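## Task

Remove the black key fob from the drawer of the small wooden box and set it directly on the table surface, touching nothing but the table. Then close the drawer. The box must stay roughly in its original spot and orientation, and the other object must remain inside the drawer.

## Robot and tools

ROBOT. Two arms, left_arm and right_arm, each a six-joint arm with a parallel gripper, mounted on tilted plates joined by a metal frame behind them. The plates and frame count as part of their arm for clearance warnings. Calibrated bases (scene frame): left_arm at (+0.048, +0.320, +0.317) m, quat_wxyz (+0.957, -0.123, +0.264, +0.004); right_arm at (+0.034, -0.209, +0.317) m, quat_wxyz (+0.957, +0.118, +0.266, +0.011). Joint limits in rad: waist -2.618 to 3.054, shoulder 0.000 to 3.142, elbow 0.000 to 3.142 (straight at 2.901), wrist pitch -1.571 to 1.571, wrist yaw -1.571 to 1.571, wrist roll -2.094 to 2.094.

FRAME. One scene frame for everything: origin at table-top height, centred between the nominal bases; +x points out over the table, +y toward left_arm, +z up. Arm names do not match image sides. In the gripper's own axes, the fingers extend along +z and separate along y. end_effector_position is the point between the pads, just under 1 cm behind the tips. Reported positions and orientations may be wrong by a few cm, worse at long reach.

ROW FORMAT (shared by execute_actions and move). Always 16 numbers: left_arm x, y, z (m), qw, qx, qy, qz, opening, then the same eight for right_arm. These are absolute gripper poses in the scene frame, not offsets. opening ranges -1 (closed, 0 mm) to +1 (open, about 87 mm); 0.5 gives about 69 mm, 0 about 43 mm, -0.5 about 18 mm. To keep an arm still, repeat its last reported pose and intended opening in every row; to keep orientation, resend the same quaternion rather than the drifted reported one.

execute_actions: argument actions, a list holding at most one item, plus optional cameras. Empty list = look at current state (pictures included). {"rows": [...], "steps": n} runs 1 to 15 rows, n at most 15 control steps of 1/30 s, default 15; the last row repeats to fill. Each target must lie within 0.6 m of that arm's last reported position along every gripper axis, or the call is rejected and nothing moves. {"steps": n} alone waits up to 300 steps counted from the previous result, including your reply time. Results are sampled 5 steps before the action finishes; those steps run afterwards. Pictures come only when asked or with an empty list.

move: target is one row or a list of up to 15 rows; grippers travel in straight lines, rotating the short way, all finishing together, at least 0.5 s and at most 10 s in total. speed in m/s (0.002 to 2.9, default 0.25; rotation capped at double that in rad/s), one value or one per target. blend in m rounds corners between listed targets (default 0). blocking=false returns after about 0.5 s while motion continues. cameras defaults to all. No obstacle avoidance: plan around objects, the other arm and each arm's own base. Faster moves track worse and hit harder; aiming far beyond a contact presses harder. Opening changes in later targets apply on arrival once everything is at rest.

wait: seconds 0 to 10; lets a running move continue, returns early when it ends. stop: brakes the current move (fingers keep going). zoom_image: camera (cam_high, cam_low, cam_left_wrist, cam_right_wrist) and region [x0, y0, x1, y1] in pixels, at most 504x504, from that camera's latest image. finished_scene: scene (1 or 2); irreversible, moves to the next scene, whose task appears in its result.

RESULTS. Per arm: end_effector_position, end_effector_quat_wxyz, grip_measured (same scale as opening; may be off by about 0.043), Joint positions (last value = gripper 0 closed to 1 open), Joint velocities ("within noise" means at rest), joint torques (include gravity; joints 1-3 wrap at ±28 N m), and Hand target, the pose now being driven toward. A move adds a "move:" line: done, off_target, moving, held or fault, plus limits such as paced (pose was clipped) or held (steps withheld by a check). done means within 10 mm and 2 degrees; neither done nor off_target says anything about contact. MOTOR HOT appears at 75 °C; OVER-TEMPERATURE FAULT at 90 °C folds and disables that arm; at 100 °C it collapses.

CONTROL NOTES. Commanded orientation is clipped to within 40 degrees of the measured one each step. Friction and gravity leave the gripper short, low or tilted; small moves may not happen or go astray, so check pose after each move. Passing near an arm's own base can flip its shoulder posture. To grip, command about 0.04 below the grip_measured reading at first contact; close slowly.

AVOID. Dropping things or releasing moving parts, knocking items off the table (instant failure), hard impacts, strong pushes, arms colliding or pinching each other's fingers, arm stops, long stretched holds that heat motors. Keep moves smooth. Loose objects may occasionally be nudged by outside pushes.

CAMERAS. cam_high (overhead), cam_low (low front), cam_left_wrist and cam_right_wrist, each 672x504, with supplied intrinsics and world-to-camera transforms that may be slightly off.

Each tool is called after "Emit:" as name(argument=value, ...), one argument or row to a line, values as JSON.

## Session

Emit:
execute_actions(
  actions=[],
)

Scene clock: 0.00 s of 6000.00 s.
left_arm: end_effector_position=(+0.0997, +0.1270, +0.2928) grip_measured=+1.000 end_effector_quat_wxyz=(-0.035, +0.687, +0.534, -0.491) | right_arm: end_effector_position=(+0.4544, -0.2631, +0.1802) grip_measured=+1.000 end_effector_quat_wxyz=(+0.210, +0.029, +0.971, -0.113)
Joint positions: left_arm=[-0.98 1.553 0.577 -0.527 0.448 0.878 1] | right_arm=[0.037 1.58 0.906 0.109 0.457 -0.116 1]
Joint velocities: within noise
Joint torques (N m): no reading
Motor temperatures (°C): left_arm=[26 35 37 31 25 28 24] | right_arm=[25 31 31 31 29 29 29]
Heat: left arm: 37 °C; right arm: 31 °C.
Hand target: left_arm +0.1017, +0.1257, +0.2933; -0.031, +0.687, +0.534, -0.491 | right_arm +0.4616, -0.2645, +0.1866; +0.222, +0.034, +0.968, -0.113

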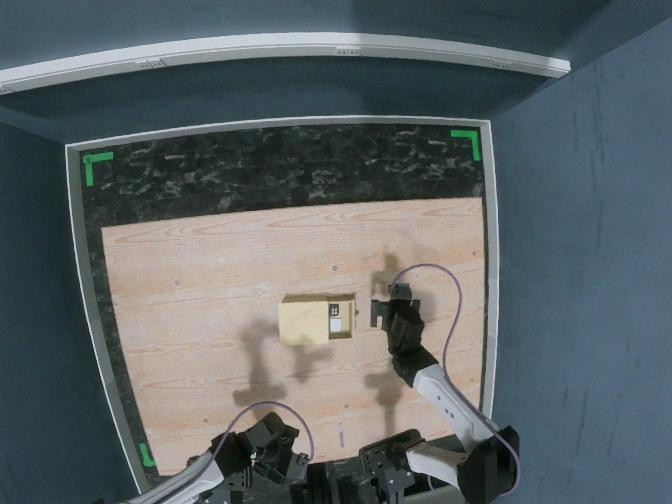

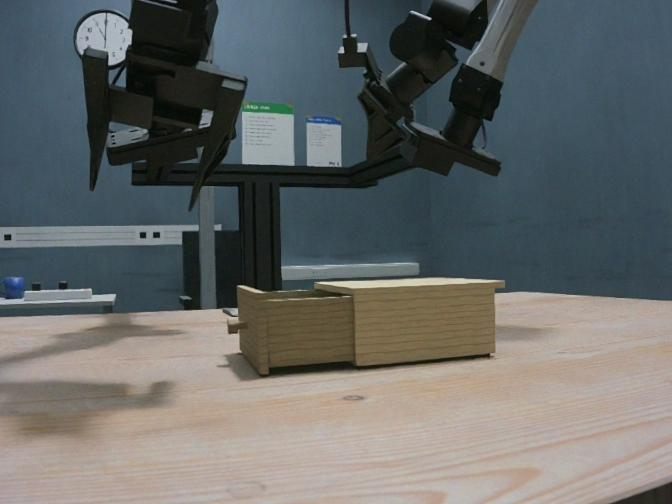

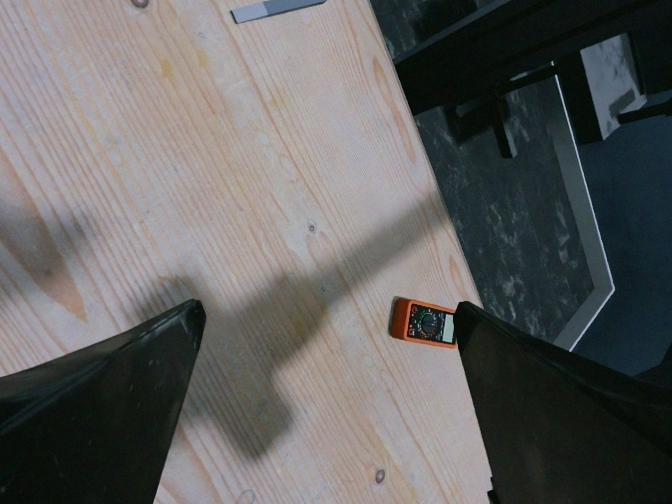

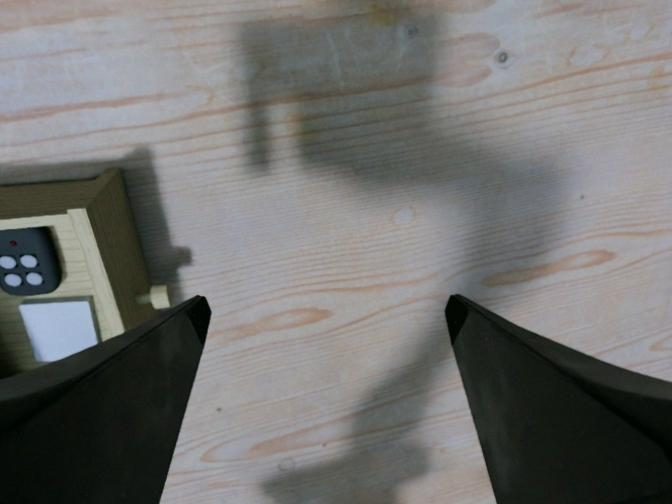

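Emit:
zoom_image(
  camera="cam_high",
  region=[260, 270, 400, 370],
)

Emit:
zoom_image(
  camera="cam_right_wrist",
  region=[0, 140, 240, 380],
)

Emit:
zoom_image(
  camera="cam_low",
  region=[200, 250, 540, 400],
)

Scaled by 3.600 from the camera's 672x504 image, which has a finer 960x720 frame.

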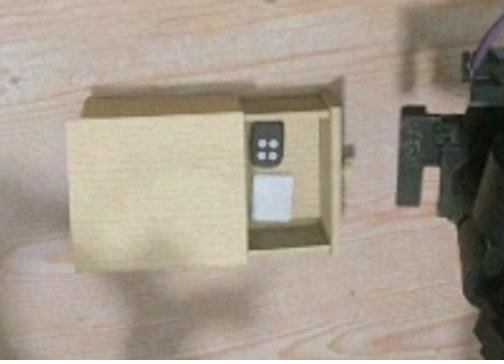

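Scaled by 2.100 from the camera's 672x504 image, which has a finer 960x720 frame.

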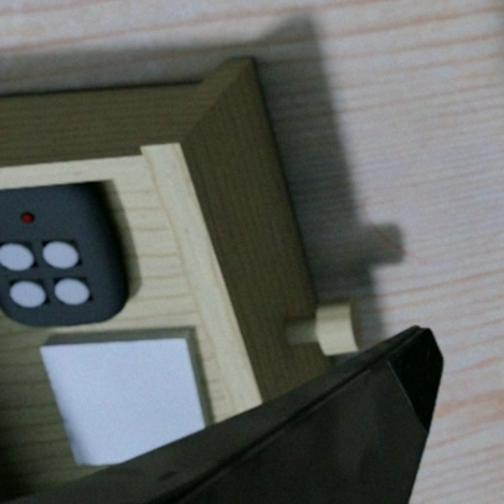

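Scaled by 1.482 from the camera's 672x504 image, which has a finer 960x720 frame.

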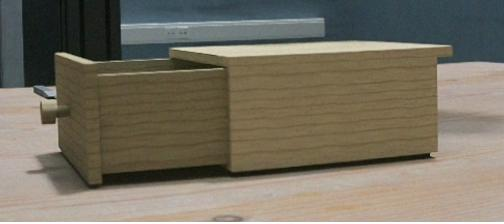

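Emit:
move(
  target=[0.0997, 0.1270, 0.2928, -0.035, 0.687, 0.534, -0.491, 1, 0.465, -0.118, 0.175, 0.2156, 0.0189, 0.9726, 0.0851, 1],
  speed=0.4,
  cameras=["cam_right_wrist", "cam_low"],
)

Emit:
zoom_image(
  camera="cam_right_wrist",
  region=[160, 80, 520, 380],
)

Scene clock: 7.30 s of 6000.00 s.
left_arm: end_effector_position=(+0.0997, +0.1270, +0.2928) grip_measured=+1.000 end_effector_quat_wxyz=(-0.035, +0.687, +0.534, -0.491) | right_arm: end_effector_position=(+0.4548, -0.1249, +0.1743) grip_measured=+1.000 end_effector_quat_wxyz=(+0.205, +0.013, +0.976, +0.076)
Joint positions: left_arm=[-0.98 1.553 0.577 -0.527 0.448 0.878 1] | right_arm=[0.242 1.682 0.954 0.088 0.251 0.068 1]
Joint velocities: within noise
Joint torques (N m): left_arm=[-3.19 -4.1 3.82 0.42 0.53 0.17] | right_arm=[4.05 -6.31 7.05 1.06 -0.17 -0.04]
Motor temperatures (°C): left_arm=[26 36 38 31 25 28 24] | right_arm=[25 32 32 32 29 29 29]
Heat: left arm: 38 °C; right arm: 32 °C.
Hand target: left_arm +0.0997, +0.1270, +0.2927; -0.035, +0.687, +0.534, -0.491 | right_arm +0.4647, -0.1181, +0.1754; +0.216, +0.019, +0.973, +0.085
Off the commanded pose: left_arm 0.000 m, 0 deg | right_arm 0.012 m, 2 deg.
Kept back: nothing.
move: off_target (right_arm)
camera_calibration:
cam_right_wrist: T_world_to_cam=[[0.0250087, -0.98892, -0.146327, -0.111107], [-0.893238, -0.0878307, 0.440921, 0.338148], [-0.448887, 0.119678, -0.885538, 0.509894], [0, 0, 0, 1]] pos_world=[0.533711, -0.141199, 0.286176]
Images, in order (width x height): cam_low 672x504, cam_right_wrist 672x504.

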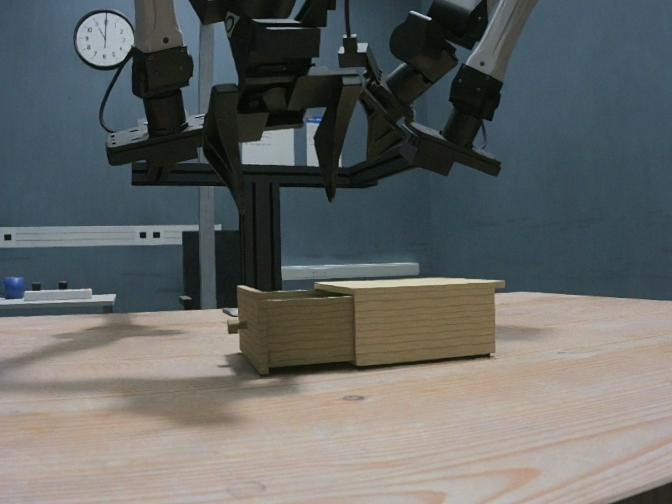

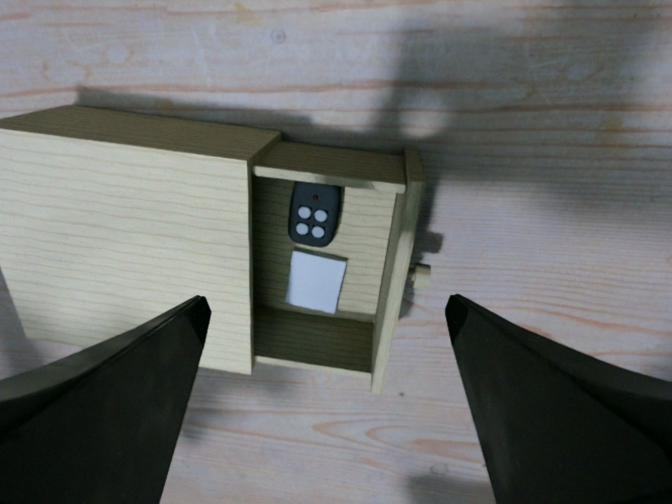

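Scaled by 1.400 from the camera's 672x504 image, which has a finer 960x720 frame.

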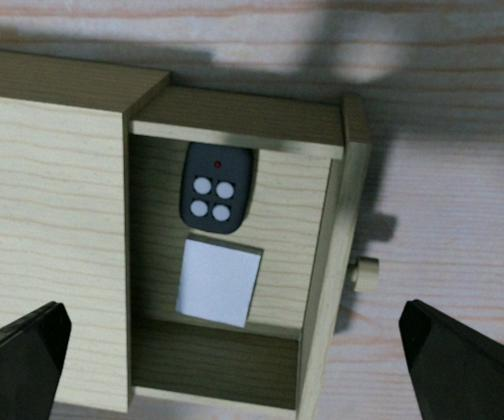

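Emit:
zoom_image(
  camera="cam_low",
  region=[190, 60, 380, 220],
)

Emit:
zoom_image(
  camera="cam_right_wrist",
  region=[0, 280, 300, 504],
)

Scaled by 2.653 from the camera's 672x504 image, which has a finer 960x720 frame.

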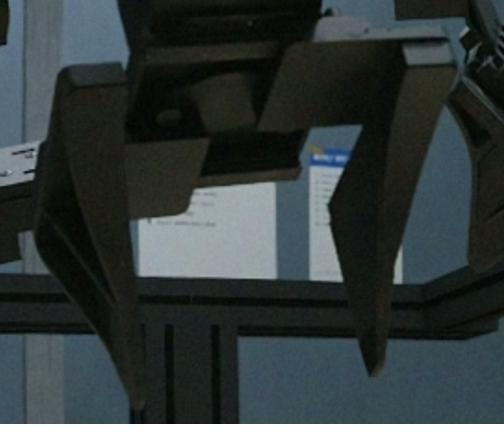

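Scaled by 1.680 from the camera's 672x504 image, which has a finer 960x720 frame.

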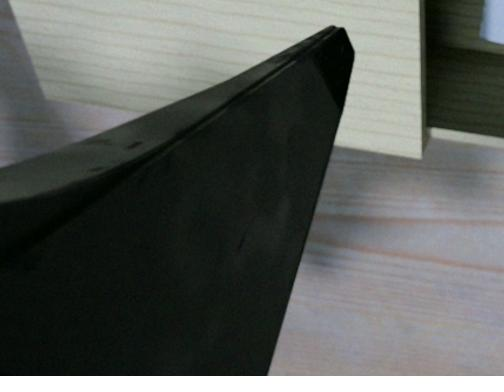

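Emit:
move(
  target=[0.0997, 0.1270, 0.2928, -0.035, 0.687, 0.534, -0.491, 1, 0.428, -0.099, 0.107, 0.1928, 0.0497, 0.9751, 0.0967, -0.06],
  speed=0.35,
  cameras=["cam_right_wrist", "cam_low"],
)

Emit:
zoom_image(
  camera="cam_right_wrist",
  region=[130, 0, 560, 360],
)

Emit:
zoom_image(
  camera="cam_low",
  region=[190, 160, 430, 400],
)

Scene clock: 16.70 s of 6000.00 s.
left_arm: end_effector_position=(+0.0997, +0.1270, +0.2928) grip_measured=+1.000 end_effector_quat_wxyz=(-0.035, +0.687, +0.534, -0.491) | right_arm: end_effector_position=(+0.4240, -0.0982, +0.1102) grip_measured=-0.060 end_effector_quat_wxyz=(+0.187, +0.040, +0.977, +0.094)
Joint positions: left_arm=[-0.98 1.553 0.577 -0.527 0.448 0.878 1] | right_arm=[0.242 1.897 0.89 0.337 0.224 0.138 0.47]
Joint velocities: within noise
Joint torques (N m): left_arm=[-3.19 -4.05 3.78 0.43 0.53 0.17] | right_arm=[3.03 -6.71 3.54 1.07 -0.18 -0.05]
Motor temperatures (°C): left_arm=[26 37 38 31 25 28 24] | right_arm=[26 33 32 32 28 29 29]
Heat: left arm: 38 °C; right arm: 33 °C.
Hand target: left_arm +0.0997, +0.1270, +0.2927; -0.035, +0.687, +0.534, -0.491 | right_arm +0.4279, -0.0990, +0.1072; +0.193, +0.050, +0.975, +0.097
Off the commanded pose: left_arm 0.000 m, 0 deg | right_arm 0.005 m, 1 deg.
Kept back: nothing.
move: done
camera_calibration:
cam_right_wrist: T_world_to_cam=[[-0.0237581, -0.980953, -0.192787, -0.0668274], [-0.878912, -0.0713991, 0.47161, 0.333375], [-0.476392, 0.180648, -0.860475, 0.451033], [0, 0, 0, 1]] pos_world=[0.506288, -0.12323, 0.217996]
Images, in order (width x height): cam_low 672x504, cam_right_wrist 672x504.

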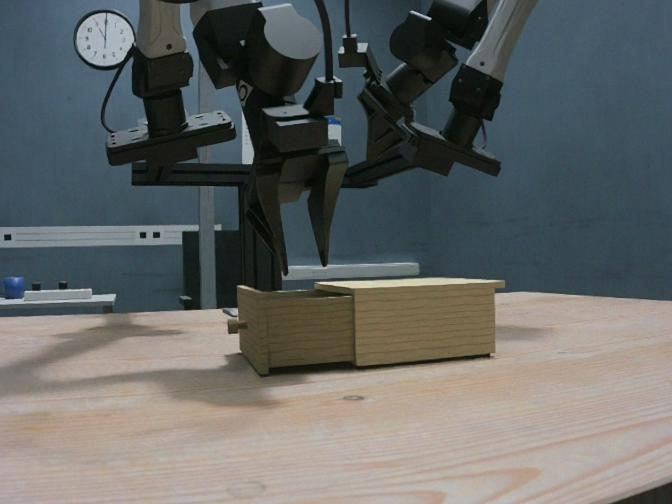

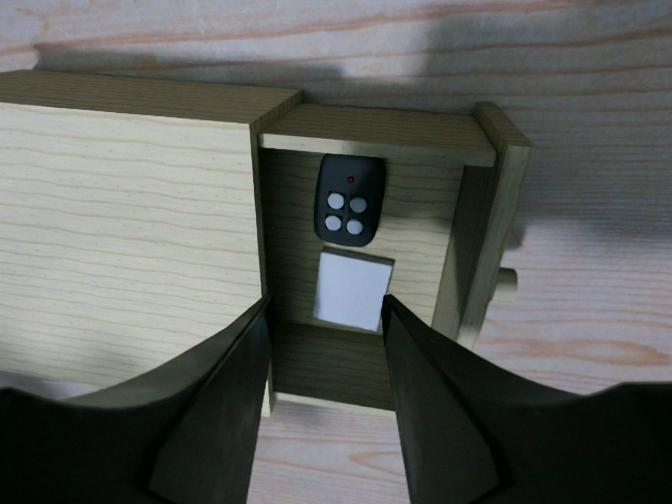

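Scaled by 1.172 from the camera's 672x504 image, which has a finer 960x720 frame.

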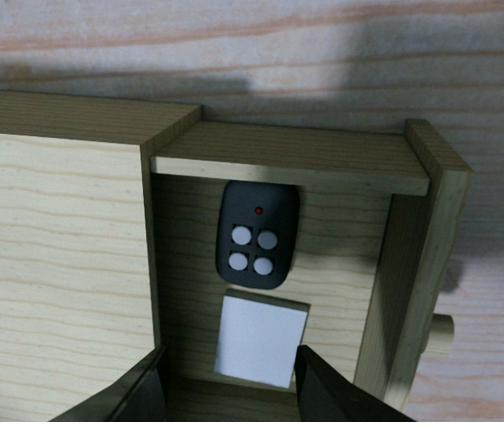

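Scaled by 2.100 from the camera's 672x504 image, which has a finer 960x720 frame.

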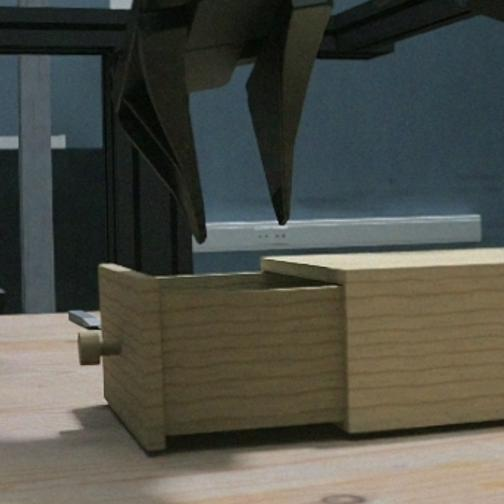

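Emit:
move(
  target=[
    [0.0997, 0.1270, 0.2928, -0.035, 0.687, 0.534, -0.491, 1, 0.428, -0.104, 0.045, 0.1928, 0.0497, 0.9751, 0.0967, -0.06],
    [0.0997, 0.1270, 0.2928, -0.035, 0.687, 0.534, -0.491, 1, 0.426, -0.143, 0.045, 0.1928, 0.0497, 0.9751, 0.0967, -0.06],
  ],
  speed=[0.25, 0.12],
  cameras=["cam_right_wrist", "cam_low", "cam_high"],
)

Emit:
zoom_image(
  camera="cam_right_wrist",
  region=[130, 0, 560, 360],
)

Emit:
zoom_image(
  camera="cam_low",
  region=[190, 160, 530, 400],
)

Emit:
zoom_image(
  camera="cam_high",
  region=[260, 270, 400, 370],
)

Scene clock: 19.07 s of 6000.00 s.
left_arm: end_effector_position=(+0.0997, +0.1270, +0.2928) grip_measured=+1.000 end_effector_quat_wxyz=(-0.035, +0.687, +0.534, -0.491) | right_arm: end_effector_position=(+0.4159, -0.1212, +0.0419) grip_measured=-0.060 end_effector_quat_wxyz=(+0.175, +0.049, +0.976, +0.123)
Joint positions: left_arm=[-0.98 1.553 0.577 -0.527 0.448 0.878 1] | right_arm=[0.092 2.118 0.941 0.503 0.052 0.077 0.47]
Joint velocities: within noise
Joint torques (N m): left_arm=[-3.21 -4.1 3.77 0.44 0.53 0.18] | right_arm=[0.72 -10 1.1 0.97 0.18 -0.48]
Motor temperatures (°C): left_arm=[26 37 38 31 25 28 24] | right_arm=[26 33 32 32 28 29 29]
Heat: left arm: 38 °C; right arm: 33 °C.
Hand target: left_arm +0.0997, +0.1270, +0.2927; -0.035, +0.687, +0.534, -0.491 | right_arm +0.4257, -0.1426, +0.0450; +0.192, +0.050, +0.975, +0.097
Off the commanded pose: left_arm 0.000 m, 0 deg | right_arm 0.024 m, 4 deg.
Kept back: nothing.
move: off_target (right_arm)
camera_calibration:
cam_right_wrist: T_world_to_cam=[[-0.0329141, -0.967164, -0.252014, -0.0947476], [-0.869026, -0.0968529, 0.485195, 0.349101], [-0.493671, 0.234976, -0.837302, 0.405301], [0, 0, 0, 1]] pos_world=[0.500344, -0.153061, 0.1461]
Images, in order (width x height): cam_high 672x504, cam_low 672x504, cam_right_wrist 672x504.

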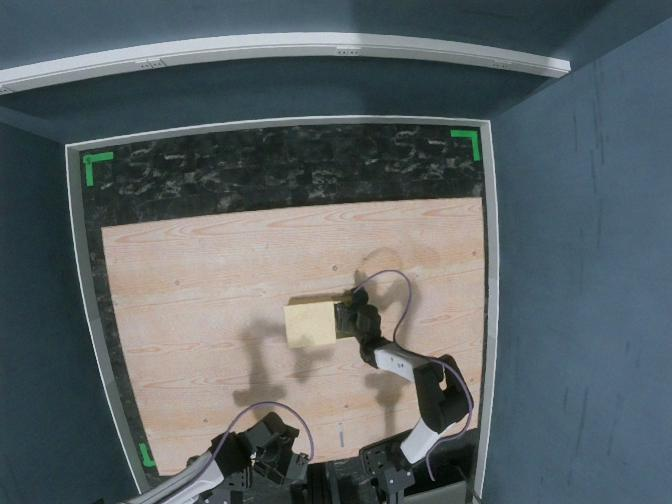

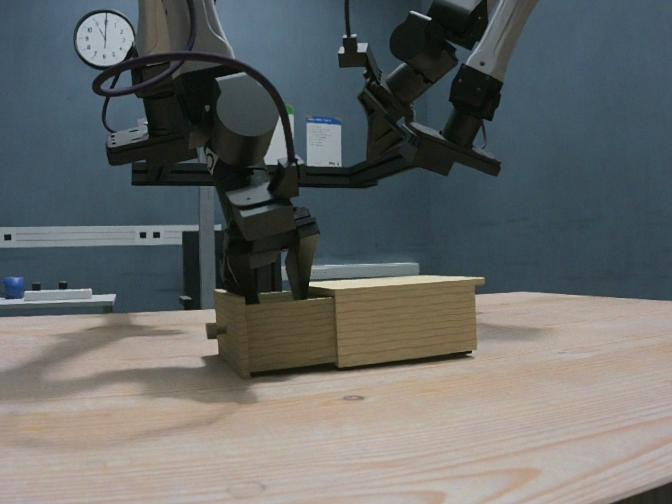

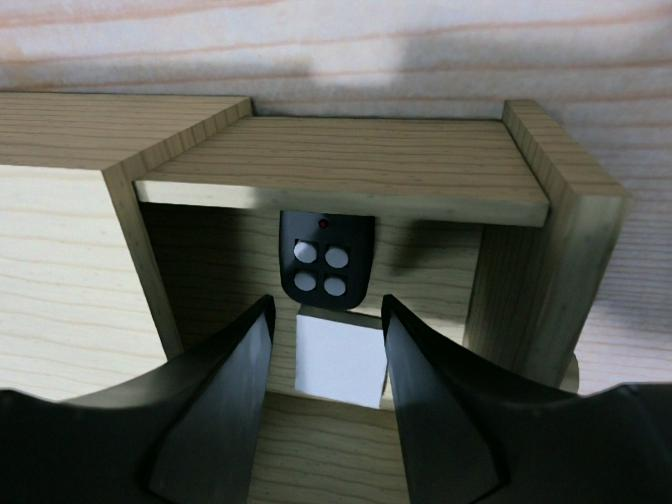

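Scaled by 1.172 from the camera's 672x504 image, which has a finer 960x720 frame.

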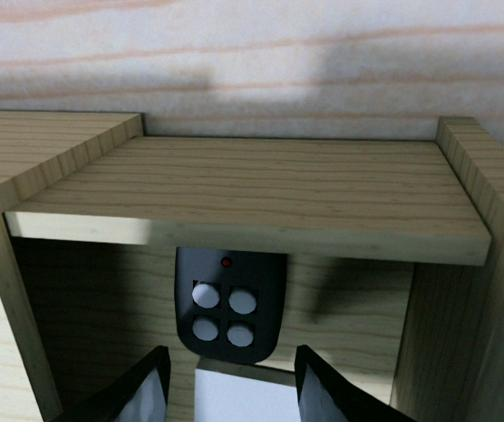

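Scaled by 1.482 from the camera's 672x504 image, which has a finer 960x720 frame.

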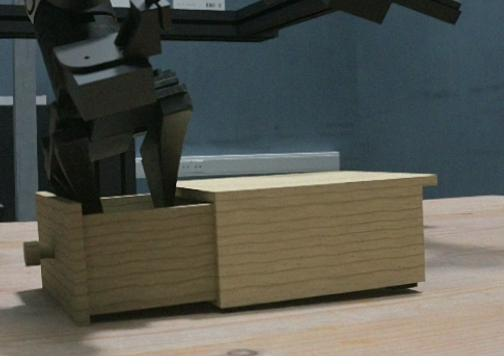

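Scaled by 3.600 from the camera's 672x504 image, which has a finer 960x720 frame.

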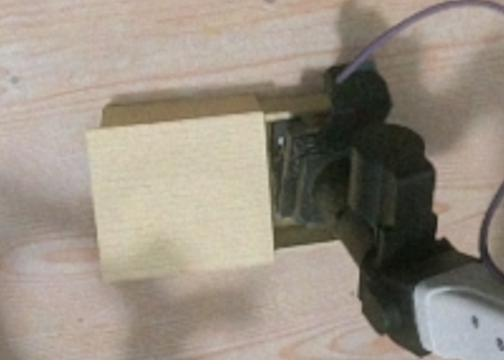

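Emit:
zoom_image(
  camera="cam_low",
  region=[200, 270, 360, 390],
)

Emit:
zoom_image(
  camera="cam_right_wrist",
  region=[60, 90, 420, 410],
)

Scaled by 3.150 from the camera's 672x504 image, which has a finer 960x720 frame.

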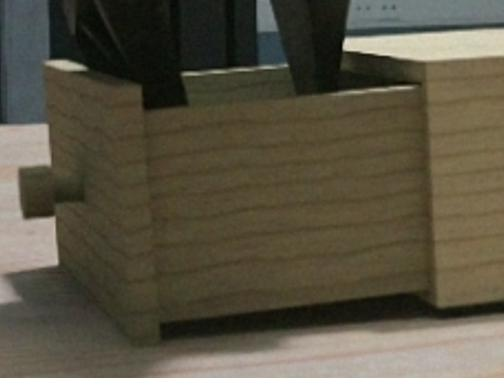

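Scaled by 1.400 from the camera's 672x504 image, which has a finer 960x720 frame.

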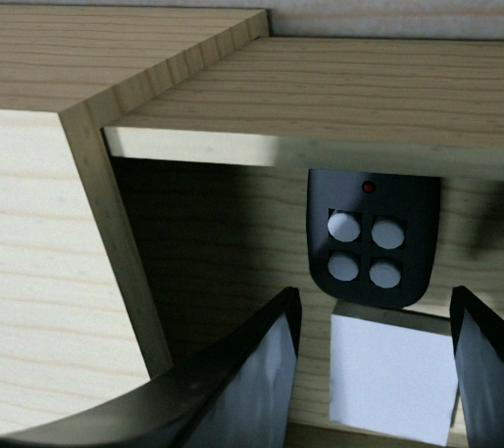

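Emit:
zoom_image(
  camera="cam_right_wrist",
  region=[380, 80, 672, 410],
)

Emit:
zoom_image(
  camera="cam_low",
  region=[200, 200, 350, 320],
)

Scaled by 1.527 from the camera's 672x504 image, which has a finer 960x720 frame.

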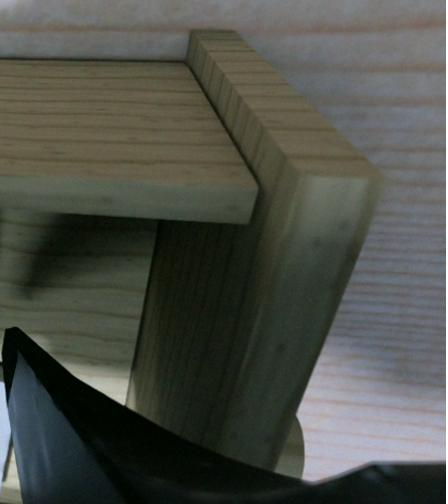

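Scaled by 3.360 from the camera's 672x504 image, which has a finer 960x720 frame.

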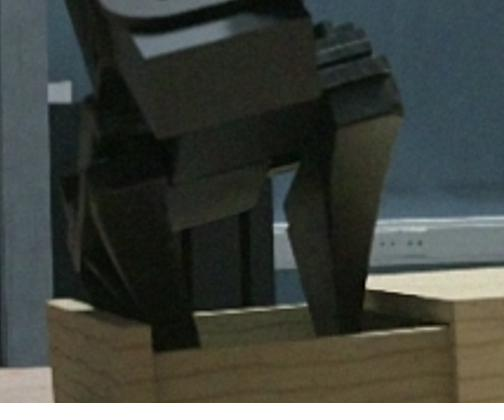

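Emit:
move(
  target=[0.0997, 0.1270, 0.2928, -0.035, 0.687, 0.534, -0.491, 1, 0.432, -0.112, 0.047, 0.2422, 0.0442, 0.9635, 0.1056, -0.06],
  speed=0.15,
  cameras=["cam_right_wrist", "cam_low"],
)

Emit:
zoom_image(
  camera="cam_right_wrist",
  region=[60, 90, 420, 410],
)

Emit:
zoom_image(
  camera="cam_low",
  region=[200, 200, 350, 320],
)

Scene clock: 32.10 s of 6000.00 s.
left_arm: end_effector_position=(+0.0997, +0.1270, +0.2928) grip_measured=+1.000 end_effector_quat_wxyz=(-0.035, +0.687, +0.534, -0.491) | right_arm: end_effector_position=(+0.4376, -0.1154, +0.0524) grip_measured=-0.060 end_effector_quat_wxyz=(+0.243, +0.051, +0.963, +0.110)
Joint positions: left_arm=[-0.98 1.553 0.577 -0.527 0.448 0.878 1] | right_arm=[0.129 2.118 0.898 0.682 0.109 0.07 0.47]
Joint velocities: within noise
Joint torques (N m): left_arm=[-3.19 -4.07 3.77 0.43 0.53 0.19] | right_arm=[4.68 -6.12 1.28 1.23 -0.02 -0.29]
Motor temperatures (°C): left_arm=[27 37 39 30 25 28 24] | right_arm=[26 35 32 32 28 29 29]
Heat: left arm: 39 °C; right arm: 35 °C.
Hand target: left_arm +0.0997, +0.1270, +0.2927; -0.035, +0.687, +0.534, -0.491 | right_arm +0.4319, -0.1120, +0.0472; +0.242, +0.044, +0.964, +0.106
Off the commanded pose: left_arm 0.000 m, 0 deg | right_arm 0.009 m, 1 deg.
Kept back: nothing.
move: done
camera_calibration:
cam_right_wrist: T_world_to_cam=[[-0.0260566, -0.973327, -0.227938, -0.0907892], [-0.928524, -0.0609113, 0.366243, 0.399769], [-0.370358, 0.221189, -0.90217, 0.371346], [0, 0, 0, 1]] pos_world=[0.50636, -0.146155, 0.16791]
Images, in order (width x height): cam_low 672x504, cam_right_wrist 672x504.

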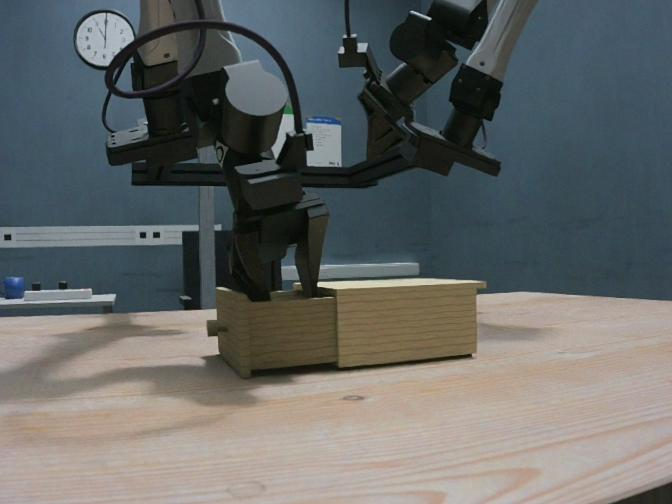

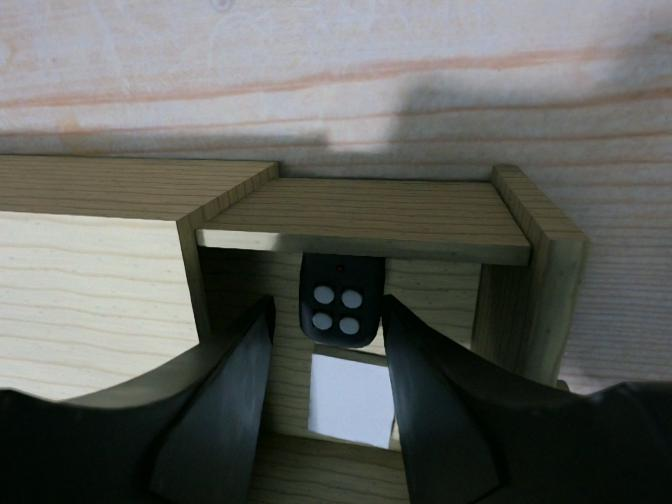

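Scaled by 1.400 from the camera's 672x504 image, which has a finer 960x720 frame.

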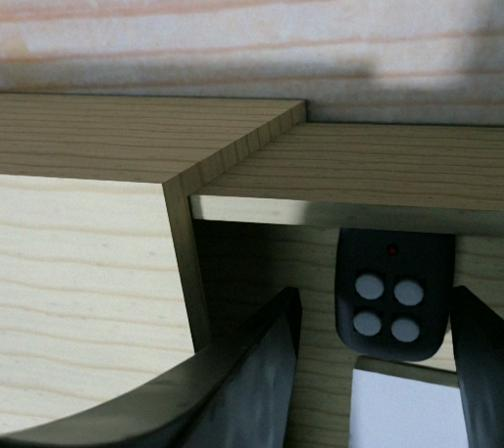

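Scaled by 3.360 from the camera's 672x504 image, which has a finer 960x720 frame.

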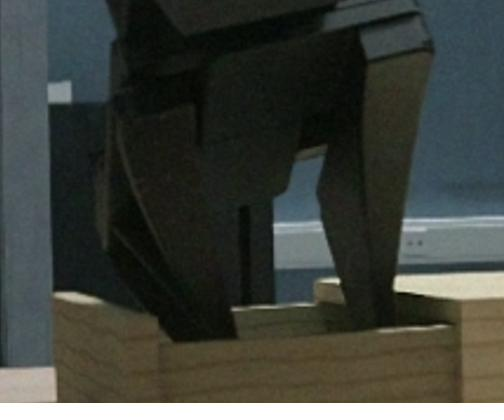

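Emit:
move(
  target=[0.0997, 0.1270, 0.2928, -0.035, 0.687, 0.534, -0.491, 1, 0.426, -0.1095, 0.032, 0.2440, 0.0591, 0.9663, 0.0571, -0.03],
  speed=0.12,
  cameras=["cam_right_wrist", "cam_low"],
)

Emit:
zoom_image(
  camera="cam_right_wrist",
  region=[60, 120, 420, 440],
)

Emit:
zoom_image(
  camera="cam_low",
  region=[200, 220, 350, 340],
)

Scene clock: 36.83 s of 6000.00 s.
left_arm: end_effector_position=(+0.0997, +0.1270, +0.2928) grip_measured=+1.000 end_effector_quat_wxyz=(-0.035, +0.687, +0.534, -0.491) | right_arm: end_effector_position=(+0.4273, -0.1223, +0.0375) grip_measured=-0.031 end_effector_quat_wxyz=(+0.242, +0.058, +0.967, +0.050)
Joint positions: left_arm=[-0.98 1.553 0.577 -0.527 0.448 0.878 1] | right_arm=[0.16 2.179 0.898 0.736 0.255 0.07 0.485]
Joint velocities: within noise
Joint torques (N m): left_arm=[-3.19 -4.08 3.75 0.43 0.53 0.17] | right_arm=[6.01 -5 3.07 1.22 0.01 0.02]
Motor temperatures (°C): left_arm=[27 37 39 30 25 28 24] | right_arm=[26 35 32 32 28 29 29]
Heat: left arm: 39 °C; right arm: 35 °C.
Hand target: left_arm +0.0997, +0.1270, +0.2927; -0.035, +0.687, +0.534, -0.491 | right_arm +0.4257, -0.1098, +0.0326; +0.244, +0.059, +0.966, +0.057
Off the commanded pose: left_arm 0.000 m, 0 deg | right_arm 0.014 m, 1 deg.
Kept back: nothing.
move: off_target (right_arm)
camera_calibration:
cam_right_wrist: T_world_to_cam=[[-0.068224, -0.990893, -0.116088, -0.0893989], [-0.925448, 0.0193892, 0.378377, 0.403356], [-0.37268, 0.133248, -0.918343, 0.346491], [0, 0, 0, 1]] pos_world=[0.496316, -0.142575, 0.155199]
Images, in order (width x height): cam_low 672x504, cam_right_wrist 672x504.

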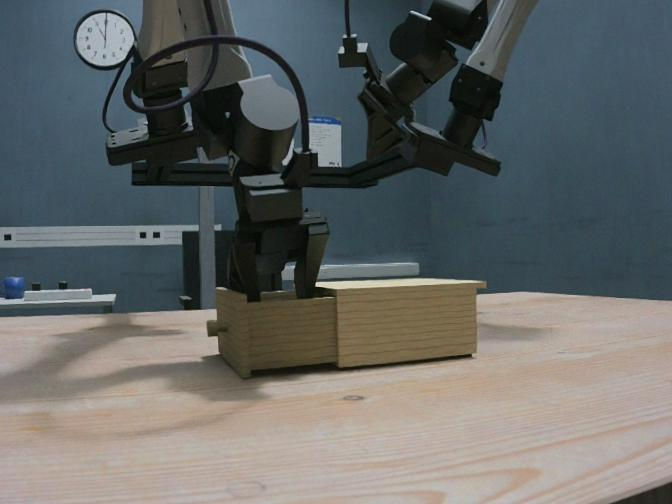

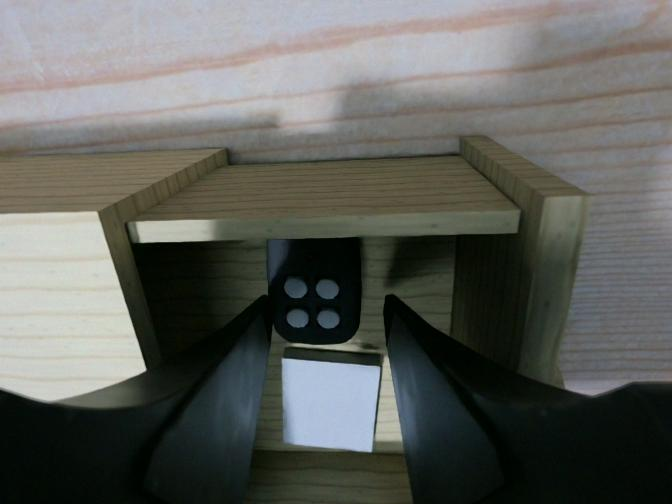

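Scaled by 1.400 from the camera's 672x504 image, which has a finer 960x720 frame.

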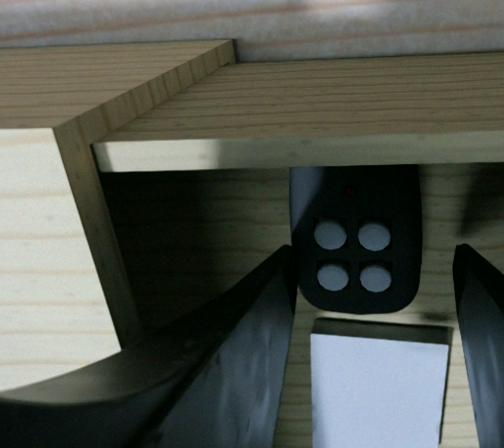

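Scaled by 3.360 from the camera's 672x504 image, which has a finer 960x720 frame.

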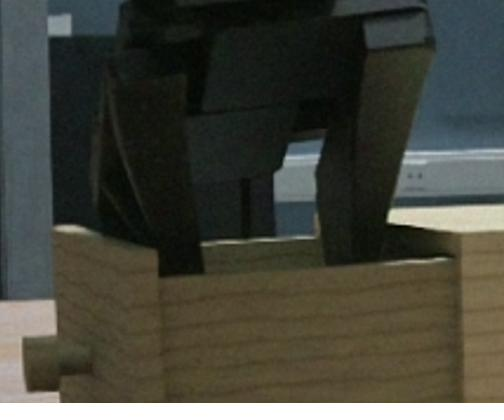

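Emit:
move(
  target=[0.0997, 0.1270, 0.2928, -0.035, 0.687, 0.534, -0.491, 1, 0.426, -0.1035, 0.031, 0.2445, 0.0632, 0.9648, 0.0740, -0.03],
  speed=0.12,
  cameras=["cam_right_wrist", "cam_low"],
)

Emit:
zoom_image(
  camera="cam_right_wrist",
  region=[60, 120, 420, 440],
)

Emit:
zoom_image(
  camera="cam_low",
  region=[200, 220, 350, 340],
)

Scene clock: 40.30 s of 6000.00 s.
left_arm: end_effector_position=(+0.0997, +0.1270, +0.2928) grip_measured=+1.000 end_effector_quat_wxyz=(-0.035, +0.687, +0.534, -0.491) | right_arm: end_effector_position=(+0.4275, -0.1221, +0.0374) grip_measured=-0.031 end_effector_quat_wxyz=(+0.243, +0.059, +0.967, +0.050)
Joint positions: left_arm=[-0.98 1.553 0.577 -0.527 0.448 0.878 1] | right_arm=[0.16 2.181 0.898 0.74 0.257 0.073 0.485]
Joint velocities: within noise
Joint torques (N m): left_arm=[-3.21 -4.05 3.79 0.42 0.54 0.18] | right_arm=[5.85 -4.68 3.1 1.3 -0.38 0.17]
Motor temperatures (°C): left_arm=[27 37 39 30 25 28 24] | right_arm=[26 35 31 32 28 29 29]
Heat: left arm: 39 °C; right arm: 35 °C.
Hand target: left_arm +0.0997, +0.1270, +0.2927; -0.035, +0.687, +0.534, -0.491 | right_arm +0.4253, -0.1039, +0.0320; +0.244, +0.063, +0.965, +0.074
Off the commanded pose: left_arm 0.000 m, 0 deg | right_arm 0.020 m, 3 deg.
Kept back: nothing.
move: off_target (right_arm)
camera_calibration:
cam_right_wrist: T_world_to_cam=[[-0.071453, -0.990611, -0.116555, -0.0877901], [-0.925879, 0.0224079, 0.377154, 0.404148], [-0.371001, 0.134865, -0.918787, 0.345841], [0, 0, 0, 1]] pos_world=[0.496227, -0.142664, 0.155096]
Images, in order (width x height): cam_low 672x504, cam_right_wrist 672x504.

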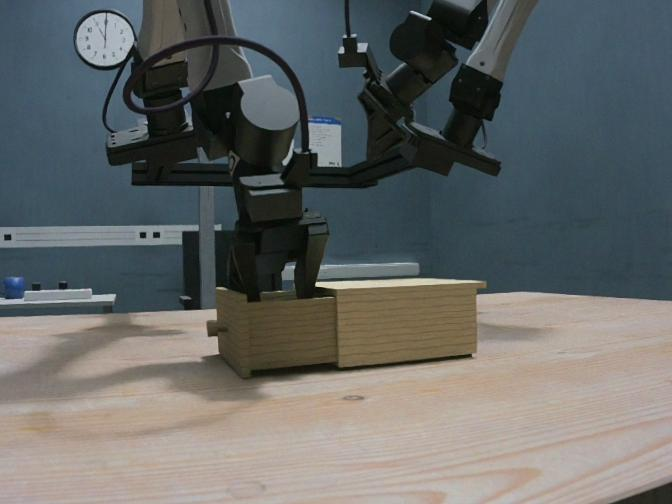

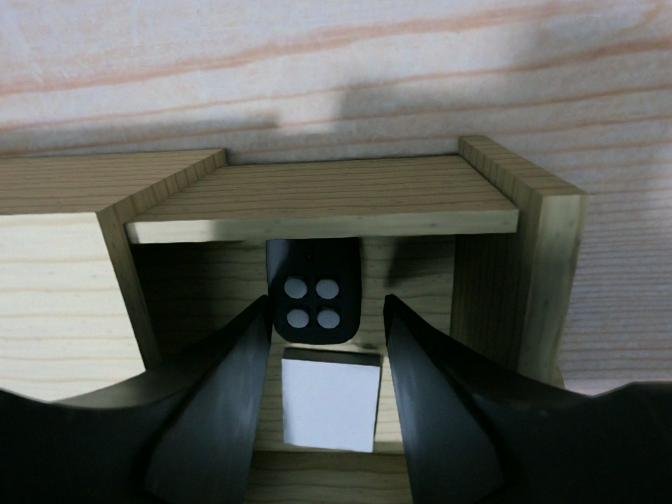

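Scaled by 1.400 from the camera's 672x504 image, which has a finer 960x720 frame.

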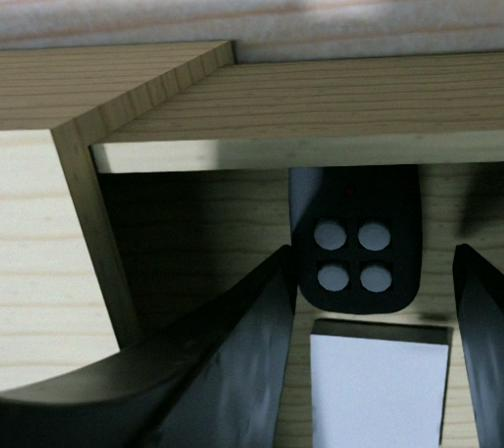

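Scaled by 3.360 from the camera's 672x504 image, which has a finer 960x720 frame.

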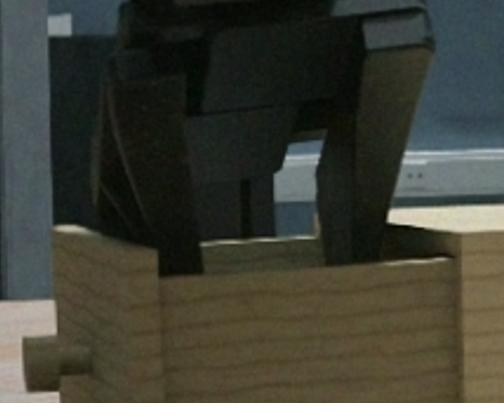

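Emit:
move(
  target=[0.0997, 0.1270, 0.2928, -0.035, 0.687, 0.534, -0.491, 1, 0.426, -0.092, 0.031, 0.2445, 0.0632, 0.9648, 0.0740, -0.03],
  speed=0.08,
  cameras=["cam_right_wrist"],
)

Scene clock: 42.80 s of 6000.00 s.
left_arm: end_effector_position=(+0.0997, +0.1270, +0.2928) grip_measured=+1.000 end_effector_quat_wxyz=(-0.035, +0.687, +0.534, -0.491) | right_arm: end_effector_position=(+0.4272, -0.1229, +0.0371) grip_measured=-0.031 end_effector_quat_wxyz=(+0.245, +0.063, +0.967, +0.039)
Joint positions: left_arm=[-0.98 1.553 0.577 -0.527 0.448 0.878 1] | right_arm=[0.169 2.185 0.898 0.747 0.287 0.079 0.485]
Joint velocities: within noise
Joint torques (N m): left_arm=[-3.18 -4.07 3.75 0.44 0.53 0.19] | right_arm=[7.8 -4.27 4.05 1.18 -0.4 0.29]
Motor temperatures (°C): left_arm=[27 37 39 30 25 28 24] | right_arm=[26 35 31 32 28 29 29]
Heat: left arm: 39 °C; right arm: 35 °C.
Hand target: left_arm +0.0997, +0.1270, +0.2927; -0.035, +0.687, +0.534, -0.491 | right_arm +0.4245, -0.0930, +0.0330; +0.243, +0.063, +0.965, +0.074
Off the commanded pose: left_arm 0.000 m, 0 deg | right_arm 0.032 m, 4 deg.
Kept back: nothing.
move: off_target (right_arm)
camera_calibration:
cam_right_wrist: T_world_to_cam=[[-0.0842743, -0.991644, -0.0976709, -0.0839615], [-0.926224, 0.0418142, 0.374647, 0.406609], [-0.367433, 0.122038, -0.922009, 0.342715], [0, 0, 0, 1]] pos_world=[0.49546, -0.142086, 0.155451]
Images, in order (width x height): cam_right_wrist 672x504.

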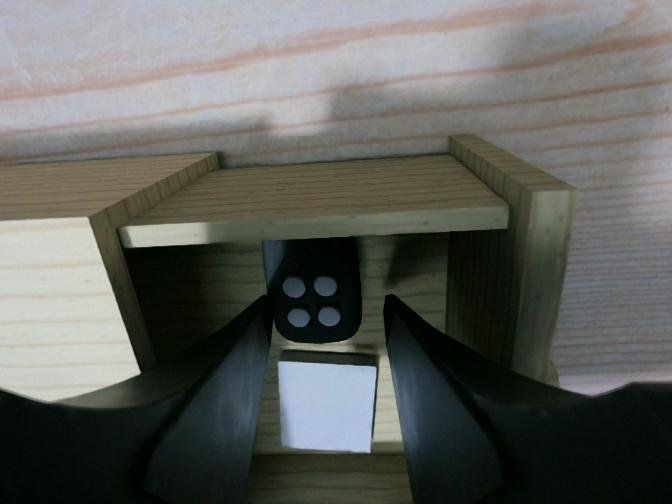

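Emit:
zoom_image(
  camera="cam_right_wrist",
  region=[220, 220, 420, 380],
)

Emit:
zoom_image(
  camera="cam_right_wrist",
  region=[0, 180, 300, 504],
)

Scaled by 2.520 from the camera's 672x504 image, which has a finer 960x720 frame.

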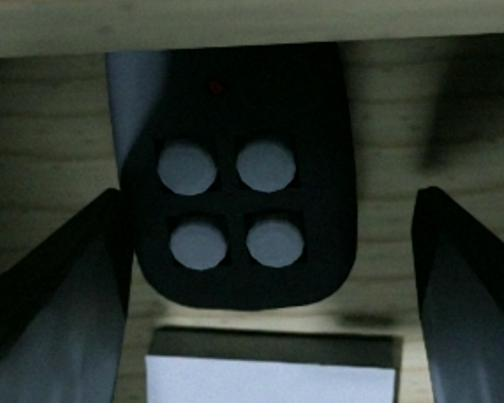

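Scaled by 1.556 from the camera's 672x504 image, which has a finer 960x720 frame.

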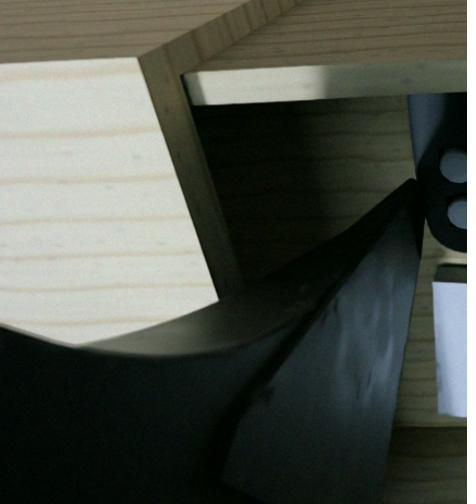

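Emit:
move(
  target=[0.0997, 0.1270, 0.2928, -0.035, 0.687, 0.534, -0.491, 1, 0.430, -0.115, 0.049, 0.2445, 0.0632, 0.9648, 0.0740, -0.10],
  speed=0.15,
  cameras=["cam_right_wrist", "cam_low"],
)

Emit:
zoom_image(
  camera="cam_right_wrist",
  region=[60, 120, 420, 440],
)

Emit:
zoom_image(
  camera="cam_low",
  region=[200, 220, 350, 340],
)

Scene clock: 50.37 s of 6000.00 s.
left_arm: end_effector_position=(+0.0997, +0.1270, +0.2928) grip_measured=+1.000 end_effector_quat_wxyz=(-0.035, +0.687, +0.534, -0.491) | right_arm: end_effector_position=(+0.4231, -0.1201, +0.0381) grip_measured=-0.100 end_effector_quat_wxyz=(+0.239, +0.061, +0.968, +0.052)
Joint positions: left_arm=[-0.98 1.553 0.577 -0.527 0.448 0.878 1] | right_arm=[0.165 2.177 0.886 0.738 0.258 0.084 0.45]
Joint velocities: within noise
Joint torques (N m): left_arm=[-3.19 -4.07 3.75 0.42 0.53 0.18] | right_arm=[3.79 -10.73 0.83 0.8 -0.44 -0.01]
Motor temperatures (°C): left_arm=[27 37 39 30 25 27 23] | right_arm=[27 34 31 32 28 29 29]
Heat: left arm: 39 °C; right arm: 34 °C.
Hand target: left_arm +0.0997, +0.1270, +0.2927; -0.035, +0.687, +0.534, -0.491 | right_arm +0.4300, -0.1151, +0.0488; +0.245, +0.063, +0.965, +0.074
Off the commanded pose: left_arm 0.000 m, 0 deg | right_arm 0.014 m, 3 deg.
Kept back: nothing.
move: off_target (right_arm)
camera_calibration:
cam_right_wrist: T_world_to_cam=[[-0.0752151, -0.989735, -0.121522, -0.0841623], [-0.922743, 0.0228851, 0.384736, 0.398159], [-0.378005, 0.141072, -0.914992, 0.348248], [0, 0, 0, 1]] pos_world=[0.492708, -0.141538, 0.155231]
Images, in order (width x height): cam_low 672x504, cam_right_wrist 672x504.

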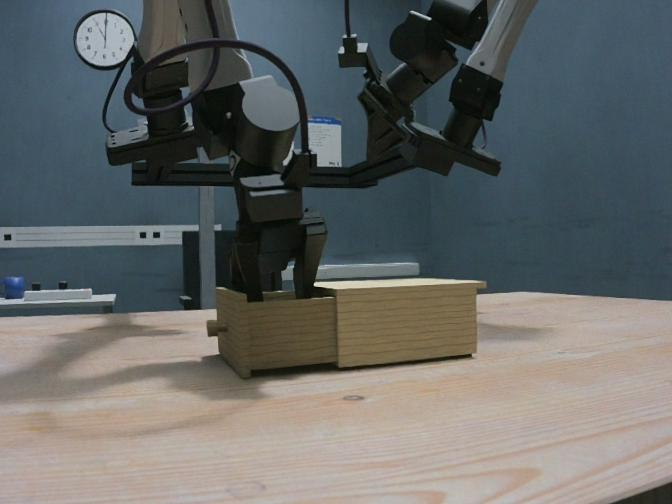

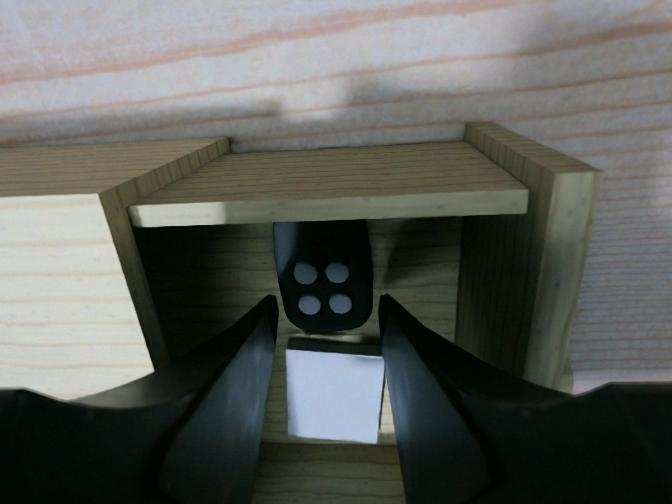

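Scaled by 1.400 from the camera's 672x504 image, which has a finer 960x720 frame.

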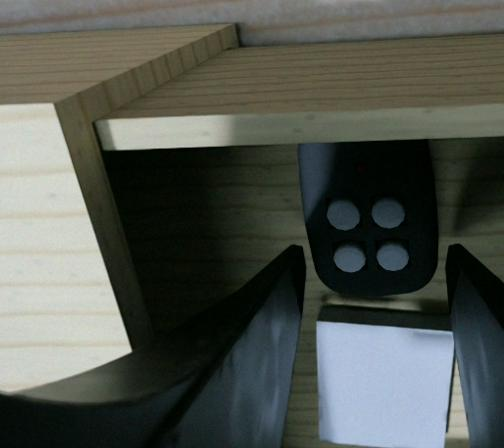

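Scaled by 3.360 from the camera's 672x504 image, which has a finer 960x720 frame.

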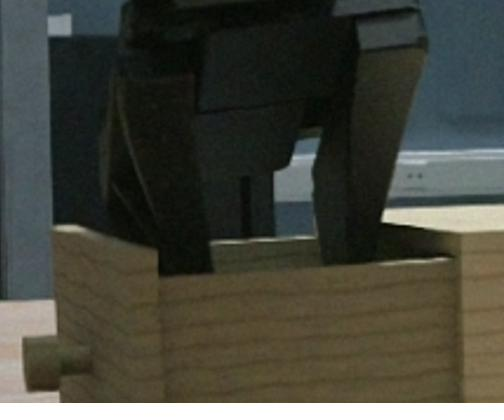

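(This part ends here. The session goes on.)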